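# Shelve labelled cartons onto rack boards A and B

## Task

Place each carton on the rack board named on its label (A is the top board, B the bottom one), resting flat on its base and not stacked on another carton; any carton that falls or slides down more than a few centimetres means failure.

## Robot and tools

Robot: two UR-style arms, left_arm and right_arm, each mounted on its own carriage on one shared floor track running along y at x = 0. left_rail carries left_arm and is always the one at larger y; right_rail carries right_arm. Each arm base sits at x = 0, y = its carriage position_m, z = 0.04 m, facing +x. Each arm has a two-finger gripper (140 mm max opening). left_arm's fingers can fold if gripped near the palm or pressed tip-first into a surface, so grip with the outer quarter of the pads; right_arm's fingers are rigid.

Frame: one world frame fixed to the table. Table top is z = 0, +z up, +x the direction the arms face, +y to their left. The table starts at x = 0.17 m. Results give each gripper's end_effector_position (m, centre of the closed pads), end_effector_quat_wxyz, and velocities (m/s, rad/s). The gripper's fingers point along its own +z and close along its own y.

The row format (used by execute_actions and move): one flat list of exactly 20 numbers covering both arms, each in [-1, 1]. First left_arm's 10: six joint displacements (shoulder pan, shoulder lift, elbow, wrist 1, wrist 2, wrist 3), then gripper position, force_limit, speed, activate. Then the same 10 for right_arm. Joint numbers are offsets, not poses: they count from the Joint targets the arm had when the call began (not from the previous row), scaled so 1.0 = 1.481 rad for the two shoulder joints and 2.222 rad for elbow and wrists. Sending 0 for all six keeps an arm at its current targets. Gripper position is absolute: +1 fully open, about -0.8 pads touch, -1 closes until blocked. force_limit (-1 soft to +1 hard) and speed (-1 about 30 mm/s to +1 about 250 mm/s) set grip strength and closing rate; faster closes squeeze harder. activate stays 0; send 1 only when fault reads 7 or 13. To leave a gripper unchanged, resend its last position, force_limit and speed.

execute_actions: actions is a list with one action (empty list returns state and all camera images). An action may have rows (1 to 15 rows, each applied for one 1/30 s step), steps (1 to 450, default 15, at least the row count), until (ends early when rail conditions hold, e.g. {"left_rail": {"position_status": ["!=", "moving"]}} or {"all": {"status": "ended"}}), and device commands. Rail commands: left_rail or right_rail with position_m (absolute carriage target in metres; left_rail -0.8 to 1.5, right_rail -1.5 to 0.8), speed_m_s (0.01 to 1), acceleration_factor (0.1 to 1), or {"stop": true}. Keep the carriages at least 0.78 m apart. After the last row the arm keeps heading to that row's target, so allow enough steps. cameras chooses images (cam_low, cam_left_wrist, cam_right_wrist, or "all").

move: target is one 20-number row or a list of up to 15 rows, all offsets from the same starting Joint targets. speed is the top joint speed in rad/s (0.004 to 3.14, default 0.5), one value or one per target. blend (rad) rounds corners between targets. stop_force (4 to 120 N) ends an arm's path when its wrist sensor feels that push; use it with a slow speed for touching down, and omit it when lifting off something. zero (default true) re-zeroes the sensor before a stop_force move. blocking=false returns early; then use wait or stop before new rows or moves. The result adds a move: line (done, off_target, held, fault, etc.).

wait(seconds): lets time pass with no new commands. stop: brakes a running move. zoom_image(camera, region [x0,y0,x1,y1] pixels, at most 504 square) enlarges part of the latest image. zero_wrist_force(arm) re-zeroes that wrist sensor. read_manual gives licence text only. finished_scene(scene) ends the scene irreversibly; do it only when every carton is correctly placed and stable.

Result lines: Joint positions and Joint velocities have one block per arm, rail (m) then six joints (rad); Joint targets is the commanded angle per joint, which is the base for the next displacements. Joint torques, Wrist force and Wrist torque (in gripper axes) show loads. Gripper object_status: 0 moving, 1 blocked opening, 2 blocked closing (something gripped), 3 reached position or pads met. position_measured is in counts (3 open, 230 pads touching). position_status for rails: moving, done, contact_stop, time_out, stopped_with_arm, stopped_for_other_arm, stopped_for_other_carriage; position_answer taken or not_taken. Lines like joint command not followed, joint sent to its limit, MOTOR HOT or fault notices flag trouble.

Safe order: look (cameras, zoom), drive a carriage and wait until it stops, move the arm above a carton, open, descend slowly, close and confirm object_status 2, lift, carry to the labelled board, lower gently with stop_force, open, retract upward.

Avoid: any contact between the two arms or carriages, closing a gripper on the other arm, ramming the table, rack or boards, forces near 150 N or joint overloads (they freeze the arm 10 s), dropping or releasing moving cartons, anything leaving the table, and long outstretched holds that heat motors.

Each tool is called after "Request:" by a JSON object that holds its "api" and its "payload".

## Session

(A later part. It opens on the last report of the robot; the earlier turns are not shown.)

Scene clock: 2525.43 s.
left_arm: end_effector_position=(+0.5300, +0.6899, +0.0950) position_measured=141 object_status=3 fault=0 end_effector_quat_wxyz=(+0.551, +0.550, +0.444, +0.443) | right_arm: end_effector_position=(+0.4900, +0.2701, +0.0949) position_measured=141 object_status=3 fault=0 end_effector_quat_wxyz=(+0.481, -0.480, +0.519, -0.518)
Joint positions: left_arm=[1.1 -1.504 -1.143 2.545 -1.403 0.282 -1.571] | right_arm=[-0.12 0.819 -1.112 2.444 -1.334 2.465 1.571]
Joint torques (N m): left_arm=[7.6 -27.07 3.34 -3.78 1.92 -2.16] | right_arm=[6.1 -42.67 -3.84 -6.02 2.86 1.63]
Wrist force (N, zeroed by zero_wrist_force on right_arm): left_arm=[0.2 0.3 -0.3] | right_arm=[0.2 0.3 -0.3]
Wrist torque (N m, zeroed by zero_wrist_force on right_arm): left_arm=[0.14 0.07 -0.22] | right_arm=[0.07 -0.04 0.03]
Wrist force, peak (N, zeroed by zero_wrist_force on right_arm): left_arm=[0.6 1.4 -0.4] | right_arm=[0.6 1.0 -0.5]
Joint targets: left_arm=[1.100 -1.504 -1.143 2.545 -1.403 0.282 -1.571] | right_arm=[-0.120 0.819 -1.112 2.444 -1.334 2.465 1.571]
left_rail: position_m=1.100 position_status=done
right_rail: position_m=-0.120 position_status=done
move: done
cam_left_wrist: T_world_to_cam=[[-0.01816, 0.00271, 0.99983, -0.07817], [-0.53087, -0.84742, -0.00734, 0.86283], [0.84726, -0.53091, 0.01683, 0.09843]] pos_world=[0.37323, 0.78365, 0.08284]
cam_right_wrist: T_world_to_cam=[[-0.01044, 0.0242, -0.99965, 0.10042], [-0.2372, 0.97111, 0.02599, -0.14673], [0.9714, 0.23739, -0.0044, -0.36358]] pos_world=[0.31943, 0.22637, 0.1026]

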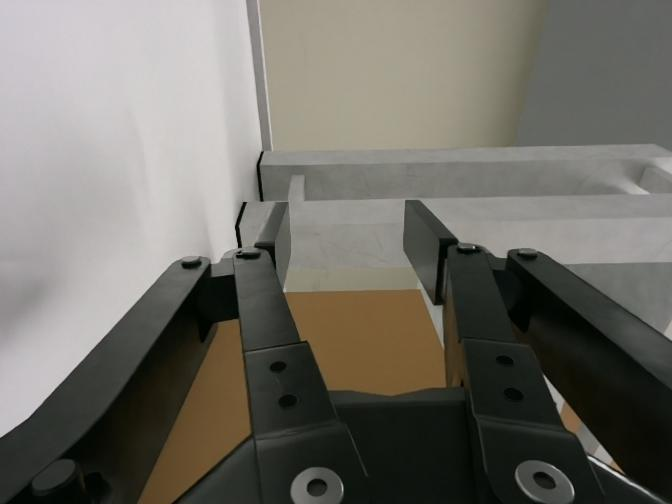

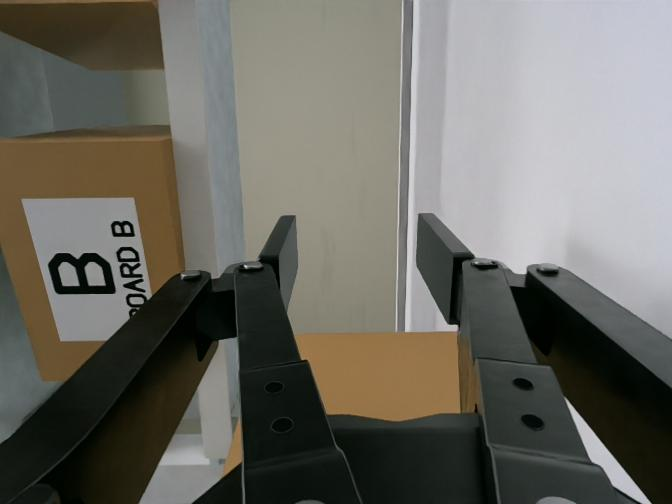

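Request:
{"api": "move", "payload": {"target": [-0.01537,0.02398,-0.05166,0.03568,-0.03617,0,-0.1,-1,0,0,0.02499,0.01657,-0.03178,0.02074,-0.00927,0,-0.1,-1,0,0], "speed": 0.1, "stop_force": 8, "cameras": ["cam_left_wrist","cam_right_wrist"]}}

Scene clock: 2607.17 s.
left_arm: end_effector_position=(+0.5287, +0.6408, +0.0949) position_measured=141 object_status=3 fault=0 end_effector_quat_wxyz=(+0.538, +0.537, +0.459, +0.459) | right_arm: end_effector_position=(+0.5009, +0.3243, +0.0949) position_measured=141 object_status=3 fault=0 end_effector_quat_wxyz=(+0.496, -0.495, +0.505, -0.504)
Joint positions: left_arm=[1.1 -1.526 -1.108 2.431 -1.323 0.201 -1.571] | right_arm=[-0.12 0.856 -1.087 2.374 -1.288 2.445 1.571]
Joint torques (N m): left_arm=[-15.09 -33.91 -23.78 2.35 -2.26 -2.17] | right_arm=[12.3 -47.67 -21 1.19 -2.98 1.64]
Wrist force (N, zeroed by zero_wrist_force on right_arm): left_arm=[0.1 0.2 -0.4] | right_arm=[0.1 0.2 -0.2]
Wrist torque (N m, zeroed by zero_wrist_force on right_arm): left_arm=[0.11 0.10 -0.22] | right_arm=[0.08 -0.03 0.03]
Wrist force, peak (N, zeroed by zero_wrist_force on right_arm): left_arm=[1.0 0.1 0.1] | right_arm=[1.1 0.4 -0.8]
Joint targets: left_arm=[1.100 -1.526 -1.108 2.431 -1.323 0.201 -1.571] | right_arm=[-0.120 0.856 -1.087 2.374 -1.288 2.445 1.571]
left_rail: position_m=1.100 position_status=done
right_rail: position_m=-0.120 position_status=done
move: done
cam_left_wrist: T_world_to_cam=[[-0.0182, 0.00161, 0.99983, -0.07732], [-0.48112, -0.87663, -0.00734, 0.81305], [0.87647, -0.48117, 0.01673, 0.02614]] pos_world=[0.36686, 0.72545, 0.08284]
cam_right_wrist: T_world_to_cam=[[-0.01181, 0.02356, -0.99965, 0.10012], [-0.29271, 0.95585, 0.02599, -0.16404], [0.95613, 0.29291, -0.0044, -0.39739]] pos_world=[0.33312, 0.27084, 0.1026]

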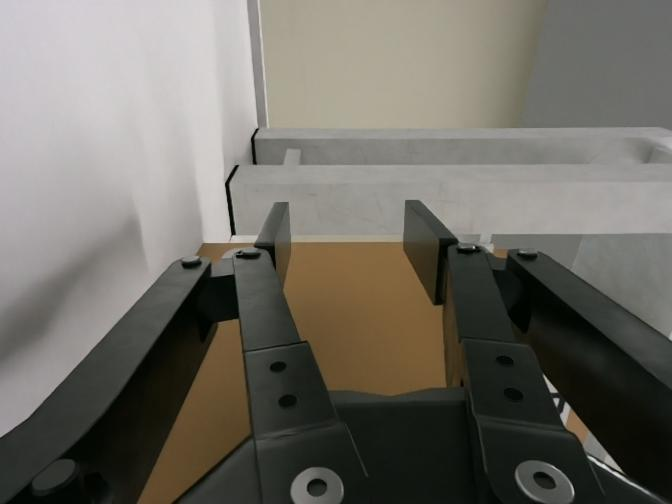

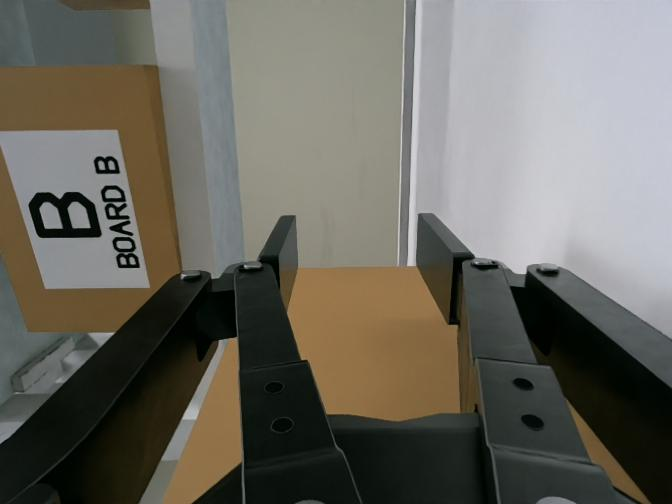

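Request:
{"api": "zoom_image", "payload": {"camera": "cam_right_wrist", "region": [150, 300, 330, 504]}}

Request:
{"api": "zoom_image", "payload": {"camera": "cam_left_wrist", "region": [180, 220, 580, 504]}}

Scaled by 2.471.

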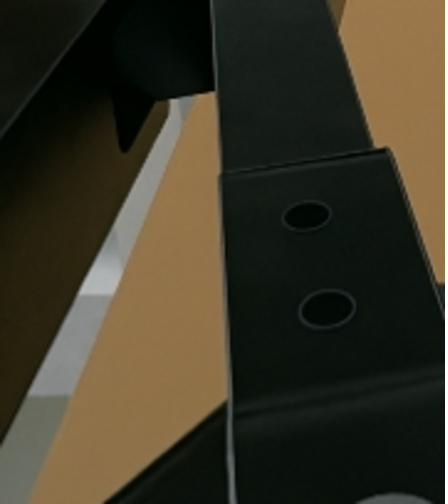

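Scaled by 1.260.

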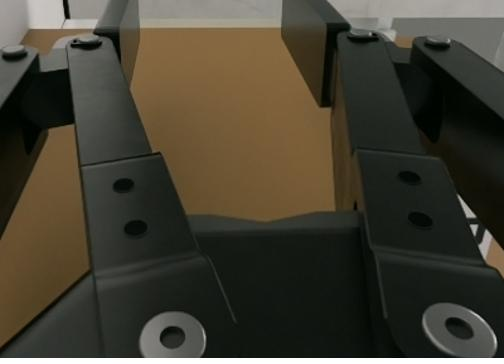

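Request:
{"api": "move", "payload": {"target": [-0.006,0.01209,-0.0231,0.01504,-0.004,0,-0.1,-1,0,0,0.02521,0.0143,-0.02576,0.01623,0.0168,0,-0.1,-1,0,0], "speed": 0.04, "stop_force": 5}}

Scene clock: 2635.23 s.
left_arm: end_effector_position=(+0.5261, +0.6110, +0.0949) position_measured=141 object_status=3 fault=0 end_effector_quat_wxyz=(+0.538, +0.537, +0.459, +0.459) | right_arm: end_effector_position=(+0.5034, +0.3542, +0.0948) position_measured=141 object_status=3 fault=0 end_effector_quat_wxyz=(+0.496, -0.495, +0.505, -0.504)
Joint positions: left_arm=[1.1 -1.535 -1.09 2.379 -1.29 0.193 -1.571] | right_arm=[-0.12 0.893 -1.066 2.317 -1.251 2.482 1.571]
Joint torques (N m): left_arm=[-15.53 -38.18 -27.61 1.87 -1.79 -1.88] | right_arm=[10.92 -52.53 -23.24 1.25 3.07 1.42]
Wrist force (N, zeroed by zero_wrist_force on right_arm): left_arm=[1.6 -0.6 -1.2] | right_arm=[1.5 1.6 -1.0]
Wrist torque (N m, zeroed by zero_wrist_force on right_arm): left_arm=[0.06 0.11 -0.18] | right_arm=[0.22 0.03 0.02]
Wrist force, peak (N, zeroed by zero_wrist_force on right_arm): left_arm=[1.8 0.9 -1.4] | right_arm=[1.5 1.6 -1.0]
Joint targets: left_arm=[1.100 -1.535 -1.090 2.379 -1.290 0.193 -1.571] | right_arm=[-0.120 0.893 -1.066 2.317 -1.251 2.482 1.571]
left_rail: position_m=1.100 position_status=done
right_rail: position_m=-0.120 position_status=done
move: done

Request:
{"api": "move", "payload": {"target": [-0.00185,0.00423,-0.0078,0.00498,-0.00123,0,-0.1,-1,0,0,0.00774,0.00494,-0.00862,0.00533,0.00516,0,-0.1,-1,0,0], "speed": 0.02, "stop_force": 6, "zero": false}}

Scene clock: 2647.57 s.
left_arm: end_effector_position=(+0.5259, +0.6084, +0.0949) position_measured=141 object_status=3 fault=0 end_effector_quat_wxyz=(+0.538, +0.537, +0.459, +0.459) | right_arm: end_effector_position=(+0.5035, +0.3550, +0.0948) position_measured=141 object_status=3 fault=0 end_effector_quat_wxyz=(+0.496, -0.495, +0.505, -0.504)
Joint positions: left_arm=[1.1 -1.536 -1.088 2.375 -1.287 0.192 -1.571] | right_arm=[-0.12 0.894 -1.065 2.315 -1.25 2.483 1.571]
Joint torques (N m): left_arm=[8.57 -81.71 -3.55 -1.04 2.6 -2.01] | right_arm=[-12.58 -73.82 -6.91 -5.24 -3.99 1.08]
Wrist force (N, zeroed by zero_wrist_force on right_arm): left_arm=[1.9 0.1 -0.1] | right_arm=[2.9 -2.4 -0.7]
Wrist torque (N m, zeroed by zero_wrist_force on right_arm): left_arm=[0.07 0.09 -0.18] | right_arm=[0.06 0.21 0.10]
Wrist force, peak (N, zeroed by zero_wrist_force on right_arm): left_arm=[6.9 4.6 -0.3] | right_arm=[8.0 -1.8 -3.0]
Joint targets: left_arm=[1.100 -1.536 -1.088 2.375 -1.287 0.192 -1.571] | right_arm=[-0.120 0.894 -1.065 2.315 -1.250 2.483 1.571]
left_rail: position_m=1.100 position_status=done
right_rail: position_m=-0.120 position_status=done
move: contact (left_arm, right_arm); left_arm: the elbow is farthest, 0.013 rad from its target; right_arm: the elbow is farthest, 0.017 rad from its target

Request:
{"api": "move", "payload": {"target": [-0.00093,0.00212,-0.0039,0.0025,-0.00062,0,-0.1,-1,0,0,0.00387,0.00247,-0.00431,0.00266,0.00258,0,-0.1,-1,0,0], "speed": 0.02, "stop_force": 60, "zero": false}}

Scene clock: 2655.27 s.
left_arm: end_effector_position=(+0.5255, +0.6034, +0.0949) position_measured=141 object_status=3 fault=0 end_effector_quat_wxyz=(+0.538, +0.537, +0.459, +0.459) | right_arm: end_effector_position=(+0.5039, +0.3595, +0.0948) position_measured=141 object_status=3 fault=0 end_effector_quat_wxyz=(+0.496, -0.495, +0.505, -0.504)
Joint positions: left_arm=[1.1 -1.537 -1.085 2.366 -1.282 0.19 -1.571] | right_arm=[-0.12 0.9 -1.062 2.306 -1.245 2.489 1.571]
Joint torques (N m): left_arm=[-42.9 -34.31 -60.25 -1.11 28.33 -1.77] | right_arm=[6.09 -65.28 -30.35 -5.96 -20.03 1.4]
Wrist force (N, zeroed by zero_wrist_force on right_arm): left_arm=[55.9 22.1 -16.0] | right_arm=[57.6 -22.1 -13.5]
Wrist torque (N m, zeroed by zero_wrist_force on right_arm): left_arm=[-0.92 1.57 -0.93] | right_arm=[0.74 1.23 0.72]
Wrist force, peak (N, zeroed by zero_wrist_force on right_arm): left_arm=[56.0 23.5 -16.7] | right_arm=[61.3 -21.8 -14.9]
Joint targets: left_arm=[1.100 -1.537 -1.085 2.366 -1.282 0.190 -1.571] | right_arm=[-0.120 0.900 -1.062 2.306 -1.245 2.489 1.571]
left_rail: position_m=1.100 position_status=done
right_rail: position_m=-0.120 position_status=done
move: contact (right_arm)

Request:
{"api": "move", "payload": {"target": [-0.00072,-0.06645,-0.01405,0.05833,-0.00048,0,-0.1,-1,0,0,-0.01348,-0.07974,0.01091,0.04223,-0.00898,0,-0.1,-1,0,0], "speed": 0.1}}

Scene clock: 2744.40 s.
left_arm: end_effector_position=(+0.5254, +0.5883, +0.1460) position_measured=141 object_status=3 fault=0 end_effector_quat_wxyz=(+0.538, +0.537, +0.459, +0.459) | right_arm: end_effector_position=(+0.5039, +0.3445, +0.1458) position_measured=141 object_status=3 fault=0 end_effector_quat_wxyz=(+0.496, -0.495, +0.505, -0.504)
Joint positions: left_arm=[1.1 -1.538 -1.183 2.335 -1.152 0.189 -1.571] | right_arm=[-0.12 0.88 -1.18 2.33 -1.151 2.469 1.571]
Joint torques (N m): left_arm=[-43.53 -89.04 -70.14 -2.3 11.21 -1.72] | right_arm=[10.29 -75.19 -38.58 -2.42 -27.96 1.35]
Wrist force (N, zeroed by zero_wrist_force on right_arm): left_arm=[52.8 -9.4 -3.1] | right_arm=[52.5 7.4 -2.6]
Wrist torque (N m, zeroed by zero_wrist_force on right_arm): left_arm=[0.39 1.68 -0.35] | right_arm=[0.43 1.28 0.61]
Wrist force, peak (N, zeroed by zero_wrist_force on right_arm): left_arm=[57.1 23.4 -17.0] | right_arm=[58.0 -22.9 -14.2]
Joint targets: left_arm=[1.100 -1.538 -1.183 2.335 -1.152 0.189 -1.571] | right_arm=[-0.120 0.880 -1.180 2.330 -1.151 2.469 1.571]
left_rail: position_m=1.100 position_status=done
right_rail: position_m=-0.120 position_status=done
move: done

Request:
{"api": "move", "payload": {"target": [[-0.00068,-0.05714,-0.01845,0.05654,-0.00045,0,-0.1,-1,0,0,-0.01425,-0.08003,0.00587,0.04747,-0.0095,0,-0.1,-1,0,0],[-0.00132,-0.10523,-0.04093,0.11106,-0.00088,0,-0.1,-1,0,0,-0.02936,-0.15845,0.00676,0.09886,-0.01957,0,-0.1,-1,0,0],[-0.00194,-0.14448,-0.06705,0.16335,-0.00129,0,-0.1,-1,0,0,-0.04541,-0.2334,0.00269,0.15287,-0.03027,0,-0.1,-1,0,0],[-0.00251,-0.17494,-0.09635,0.21295,-0.00167,0,-0.1,-1,0,0,-0.06248,-0.30263,-0.0064,0.20811,-0.04164,0,-0.1,-1,0,0],[-0.00305,-0.19748,-0.1287,0.26033,-0.00203,0,-0.1,-1,0,0,-0.08068,-0.36526,-0.0201,0.26355,-0.05377,0,-0.1,-1,0,0],[-0.00357,-0.21283,-0.16376,0.30562,-0.00238,0,-0.1,-1,0,0,-0.10009,-0.41955,-0.03819,0.31783,-0.06671,0,-0.1,-1,0,0],[-0.00404,-0.22153,-0.2016,0.34926,-0.0027,0,-0.1,-1,0,0,-0.12086,-0.46579,-0.06023,0.37068,-0.08056,0,-0.1,-1,0,0],[-0.0045,-0.22418,-0.24218,0.3916,-0.003,0,-0.1,-1,0,0,-0.14313,-0.50373,-0.0858,0.42154,-0.0954,0,-0.1,-1,0,0],[-0.00493,-0.22136,-0.28548,0.43302,-0.00329,0,-0.1,-1,0,0,-0.167,-0.53317,-0.11452,0.46988,-0.11131,0,-0.1,-1,0,0]], "speed": 0.2, "blend": [0.01,0.01,0.01,0.01,0.01,0.01,0.01,0.01,0]}}

Scene clock: 2808.50 s.
left_arm: end_effector_position=(+0.5254, +0.4534, +0.6048) position_measured=141 object_status=3 fault=0 end_effector_quat_wxyz=(+0.538, +0.537, +0.459, +0.459) | right_arm: end_effector_position=(+0.5041, +0.2095, +0.6051) position_measured=141 object_status=3 fault=0 end_effector_quat_wxyz=(+0.496, -0.495, +0.505, -0.505)
Joint positions: left_arm=[1.1 -1.546 -1.511 1.701 -0.19 0.182 -1.571] | right_arm=[-0.12 0.632 -1.97 2.076 -0.107 2.221 1.571]
Joint torques (N m): left_arm=[-49.89 -15.12 -79.31 -2.73 11.84 -1.67] | right_arm=[12.47 -14.16 -64 -3.19 -30.16 1.34]
Wrist force (N, zeroed by zero_wrist_force on right_arm): left_arm=[58.2 -8.0 -3.7] | right_arm=[58.5 7.8 -3.3]
Wrist torque (N m, zeroed by zero_wrist_force on right_arm): left_arm=[0.37 1.91 -0.41] | right_arm=[0.46 1.37 0.34]
Wrist force, peak (N, zeroed by zero_wrist_force on right_arm): left_arm=[66.3 -6.3 -3.8] | right_arm=[66.8 10.4 -3.4]
Joint targets: left_arm=[1.100 -1.546 -1.511 1.700 -0.190 0.182 -1.571] | right_arm=[-0.120 0.632 -1.970 2.076 -0.107 2.221 1.571]
left_rail: position_m=1.100 position_status=done
right_rail: position_m=-0.120 position_status=done
move: done

Request:
{"api": "move", "payload": {"target": [[0.03939,0.01315,-0.00944,0.00067,0.02625,0,-0.1,-1,0,0,-0.03974,0.02346,-0.00933,-0.00631,-0.02649,0,-0.1,-1,0,0],[0.07771,0.02818,-0.02045,0.00166,0.0518,0,-0.1,-1,0,0,-0.07426,0.04944,-0.02033,-0.01262,-0.0495,0,-0.1,-1,0,0],[0.11486,0.04498,-0.03303,0.00305,0.07656,0,-0.1,-1,0,0,-0.10419,0.0775,-0.03295,-0.0187,-0.06944,0,-0.1,-1,0,0],[0.15072,0.06346,-0.04721,0.00491,0.10046,0,-0.1,-1,0,0,-0.13013,0.1072,-0.04715,-0.0243,-0.08673,0,-0.1,-1,0,0],[0.18516,0.08354,-0.06295,0.00727,0.12341,0,-0.1,-1,0,0,-0.15278,0.13802,-0.06288,-0.02912,-0.10183,0,-0.1,-1,0,0],[0.21814,0.10505,-0.08032,0.0103,0.1454,0,-0.1,-1,0,0,-0.17256,0.16977,-0.08009,-0.03307,-0.11501,0,-0.1,-1,0,0],[0.24963,0.12785,-0.09932,0.0141,0.16638,0,-0.1,-1,0,0,-0.18993,0.20217,-0.09874,-0.03601,-0.12659,0,-0.1,-1,0,0],[0.27956,0.1518,-0.11999,0.01881,0.18633,0,-0.1,-1,0,0,-0.20536,0.23496,-0.11881,-0.03779,-0.13688,0,-0.1,-1,0,0]], "speed": 0.15, "blend": [0.01,0.01,0.01,0.01,0.01,0.01,0.01,0], "cameras": ["cam_low"]}}

Scene clock: 2825.43 s.
left_arm: end_effector_position=(+0.8074, +0.4534, +0.6050) position_measured=141 object_status=3 fault=0 end_effector_quat_wxyz=(+0.538, +0.537, +0.459, +0.459) | right_arm: end_effector_position=(+0.7861, +0.2094, +0.6051) position_measured=141 object_status=3 fault=0 end_effector_quat_wxyz=(+0.496, -0.495, +0.504, -0.505)
Joint positions: left_arm=[1.1 -1.132 -1.286 1.434 -0.148 0.596 -1.571] | right_arm=[-0.12 0.328 -1.622 1.812 -0.191 1.917 1.571]
Joint torques (N m): left_arm=[-37.51 -46.12 -77.85 -3.32 28.64 -1.52] | right_arm=[26.39 -33.58 -61.64 -14.48 -27.87 1.21]
Wrist force (N, zeroed by zero_wrist_force on right_arm): left_arm=[53.2 -7.4 -2.8] | right_arm=[53.7 8.2 -3.1]
Wrist torque (N m, zeroed by zero_wrist_force on right_arm): left_arm=[0.29 1.71 -0.31] | right_arm=[0.15 1.15 0.11]
Wrist force, peak (N, zeroed by zero_wrist_force on right_arm): left_arm=[62.6 -8.2 -3.9] | right_arm=[63.1 8.8 -3.5]
Joint targets: left_arm=[1.100 -1.132 -1.286 1.434 -0.148 0.596 -1.571] | right_arm=[-0.120 0.328 -1.622 1.812 -0.191 1.917 1.571]
left_rail: position_m=1.100 position_status=done
right_rail: position_m=-0.120 position_status=done
move: done

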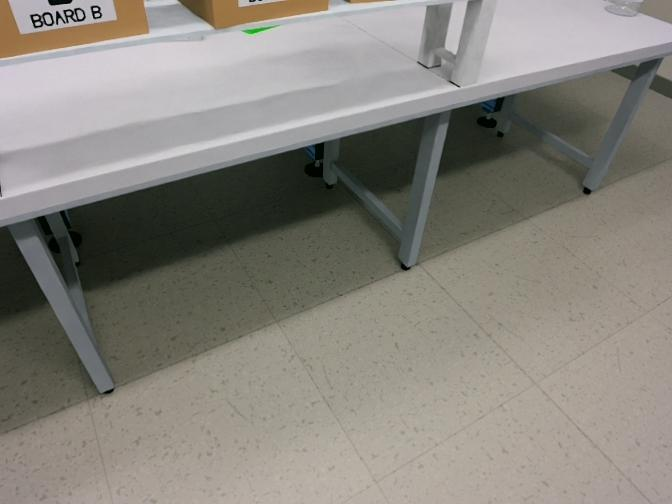

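Request:
{"api": "move", "payload": {"target": [0,0.00681,0.02196,-0.0265,0,0,-0.1,-1,0,0,0,0.00877,0.02262,-0.02847,0,0,-0.1,-1,0,0], "speed": 0.04, "stop_force": 8}}

Scene clock: 2835.80 s.
left_arm: end_effector_position=(+0.8076, +0.4533, +0.5789) position_measured=141 object_status=3 fault=0 end_effector_quat_wxyz=(+0.538, +0.537, +0.459, +0.459) | right_arm: end_effector_position=(+0.7865, +0.2094, +0.5795) position_measured=141 object_status=3 fault=0 end_effector_quat_wxyz=(+0.496, -0.495, +0.504, -0.505)
Joint positions: left_arm=[1.1 -1.132 -1.279 1.47 -0.192 0.596 -1.571] | right_arm=[-0.12 0.328 -1.612 1.849 -0.237 1.917 1.571]
Joint torques (N m): left_arm=[-40.42 -83.87 -76.15 -2.65 27.67 -1.43] | right_arm=[30.38 -55.42 -62.08 -3.38 -27.25 1.08]
Wrist force (N, zeroed by zero_wrist_force on right_arm): left_arm=[54.5 -5.0 -3.6] | right_arm=[55.9 7.7 -3.4]
Wrist torque (N m, zeroed by zero_wrist_force on right_arm): left_arm=[0.33 1.74 -0.59] | right_arm=[-0.32 1.14 -0.14]
Wrist force, peak (N, zeroed by zero_wrist_force on right_arm): left_arm=[57.2 1.9 -0.5] | right_arm=[57.1 9.6 -3.2]
Joint targets: left_arm=[1.100 -1.132 -1.279 1.470 -0.192 0.596 -1.571] | right_arm=[-0.120 0.328 -1.612 1.849 -0.237 1.917 1.571]
left_rail: position_m=1.100 position_status=done
right_rail: position_m=-0.120 position_status=done
move: contact (left_arm, right_arm); left_arm: the wrist 1 is farthest, 0.015 rad from its target; right_arm: the wrist 1 is farthest, 0.017 rad from its target

Request:
{"api": "move", "payload": {"target": [0,0.00086,0.00246,-0.00303,0,0,-0.1,-1,0,0,0,0.00108,0.00255,-0.00327,0,0,-0.1,-1,0,0], "speed": 0.02, "stop_force": 15}}

Scene clock: 2853.93 s.
left_arm: end_effector_position=(+0.8076, +0.4533, +0.5775) position_measured=141 object_status=3 fault=0 end_effector_quat_wxyz=(+0.538, +0.537, +0.460, +0.459) | right_arm: end_effector_position=(+0.7865, +0.2094, +0.5779) position_measured=141 object_status=3 fault=0 end_effector_quat_wxyz=(+0.496, -0.495, +0.504, -0.505)
Joint positions: left_arm=[1.1 -1.132 -1.279 1.473 -0.195 0.596 -1.571] | right_arm=[-0.12 0.328 -1.612 1.851 -0.241 1.917 1.571]
Joint torques (N m): left_arm=[-40.61 -75.02 -64.58 -1.27 27.82 -1.31] | right_arm=[30.54 -44.42 -52.76 -1.17 -27.25 1.21]
Wrist force (N, zeroed by zero_wrist_force on right_arm): left_arm=[56.6 8.5 -0.2] | right_arm=[56.7 -6.5 -7.2]
Wrist torque (N m, zeroed by zero_wrist_force on right_arm): left_arm=[0.26 1.86 -0.68] | right_arm=[-1.01 1.11 -0.11]
Wrist force, peak (N, zeroed by zero_wrist_force on right_arm): left_arm=[57.9 15.6 1.7] | right_arm=[56.8 -12.2 -6.6]
Joint targets: left_arm=[1.100 -1.132 -1.279 1.473 -0.195 0.596 -1.571] | right_arm=[-0.120 0.328 -1.612 1.851 -0.241 1.917 1.571]
left_rail: position_m=1.100 position_status=done
right_rail: position_m=-0.120 position_status=done
move: contact (left_arm, right_arm)

Request:
{"api": "move", "payload": {"target": [[0.00718,-0.01546,0.01356,-0.00326,0.00478,0,-0.1,-1,0,0,-0.02706,-0.01526,0.00957,0.0006,-0.01804,0,-0.1,-1,0,0],[-0.06895,-0.072,0.06041,-0.01243,-0.04595,0,-0.1,-1,0,0,0.00997,-0.09689,0.05652,0.00806,0.00665,0,-0.1,-1,0,0],[-0.15427,-0.12053,0.09807,-0.01774,-0.10282,0,-0.1,-1,0,0,0.06178,-0.17552,0.09507,0.02192,0.04117,0,-0.1,-1,0,0]], "speed": [0.04,0.2,0.25], "blend": [0,0.01,0], "cameras": ["cam_low","cam_left_wrist","cam_right_wrist"]}}

Scene clock: 2892.47 s.
left_arm: end_effector_position=(+0.6376, +0.4713, +0.5774) position_measured=141 object_status=3 fault=0 end_effector_quat_wxyz=(+0.538, +0.537, +0.460, +0.459) | right_arm: end_effector_position=(+0.6165, +0.1875, +0.5781) position_measured=141 object_status=3 fault=0 end_effector_quat_wxyz=(+0.496, -0.495, +0.504, -0.505)
Joint positions: left_arm=[1.1 -1.36 -1.457 1.691 -0.235 0.368 -1.571] | right_arm=[-0.12 0.419 -1.872 2.062 -0.192 2.009 1.571]
Joint torques (N m): left_arm=[-13.4 -79.57 -37.44 -3.82 -2.23 -1.2] | right_arm=[9.3 -36.41 -35.23 0.8 4.11 1.18]
Wrist force (N, zeroed by zero_wrist_force on right_arm): left_arm=[0.1 -0.1 -0.6] | right_arm=[-4.0 1.0 -0.5]
Wrist torque (N m, zeroed by zero_wrist_force on right_arm): left_arm=[0.00 0.09 -0.24] | right_arm=[0.30 0.94 -0.02]
Wrist force, peak (N, zeroed by zero_wrist_force on right_arm): left_arm=[56.9 8.7 -0.1] | right_arm=[56.9 -6.9 -7.6]
Joint targets: left_arm=[1.100 -1.360 -1.457 1.691 -0.235 0.368 -1.571] | right_arm=[-0.120 0.419 -1.872 2.063 -0.192 2.009 1.571]
left_rail: position_m=1.100 position_status=done
right_rail: position_m=-0.120 position_status=done
move: done
cam_left_wrist: T_world_to_cam=[[-0.01848, 0.00234, 0.99983, -0.55765], [-0.48105, -0.87667, -0.00684, 0.72002], [0.8765, -0.48109, 0.01733, -0.15938]] pos_world=[0.47576, 0.55584, 0.56524]
cam_right_wrist: T_world_to_cam=[[-0.01105, 0.02348, -0.99966, 0.58731], [-0.2923, 0.95598, 0.02568, -0.01211], [0.95626, 0.29249, -0.0037, -0.46616]] pos_world=[0.44872, 0.13413, 0.5857]

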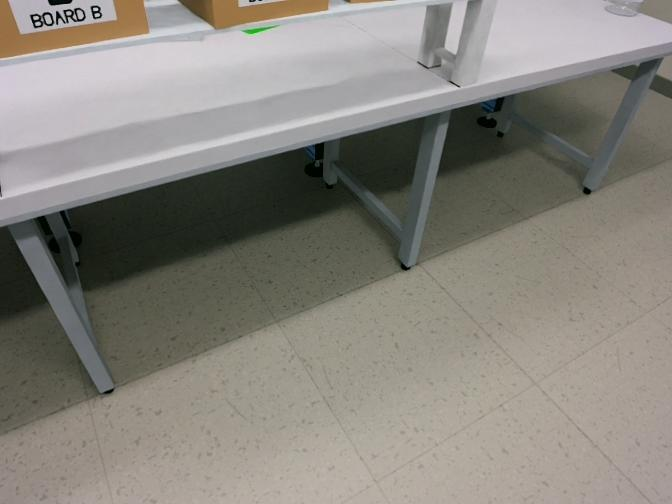

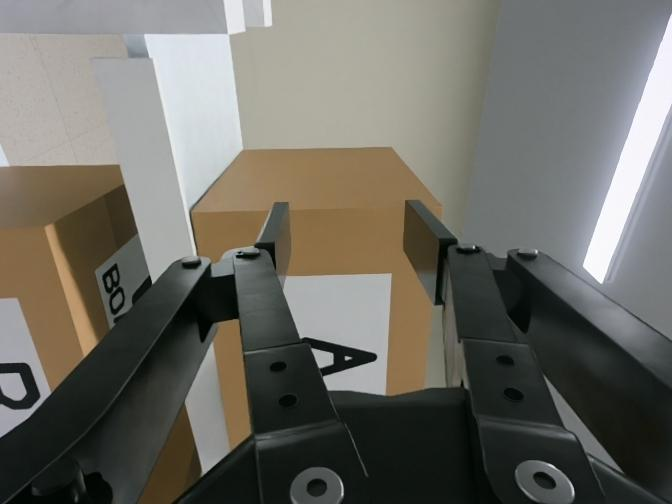

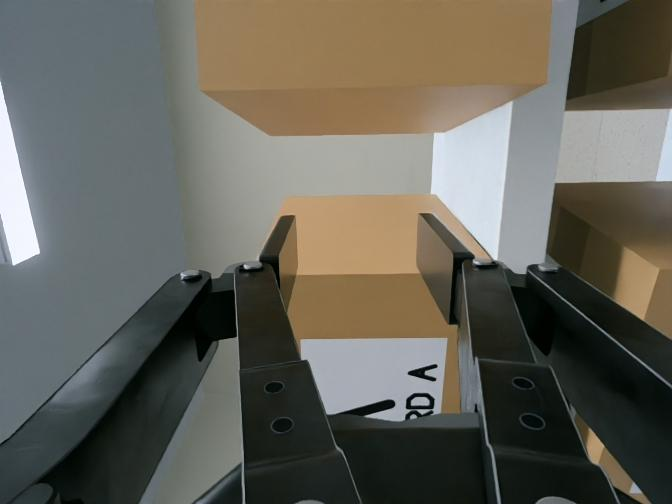

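Request:
{"api": "finished_scene", "payload": {"scene": 1}}

The scene is finished: the task was done.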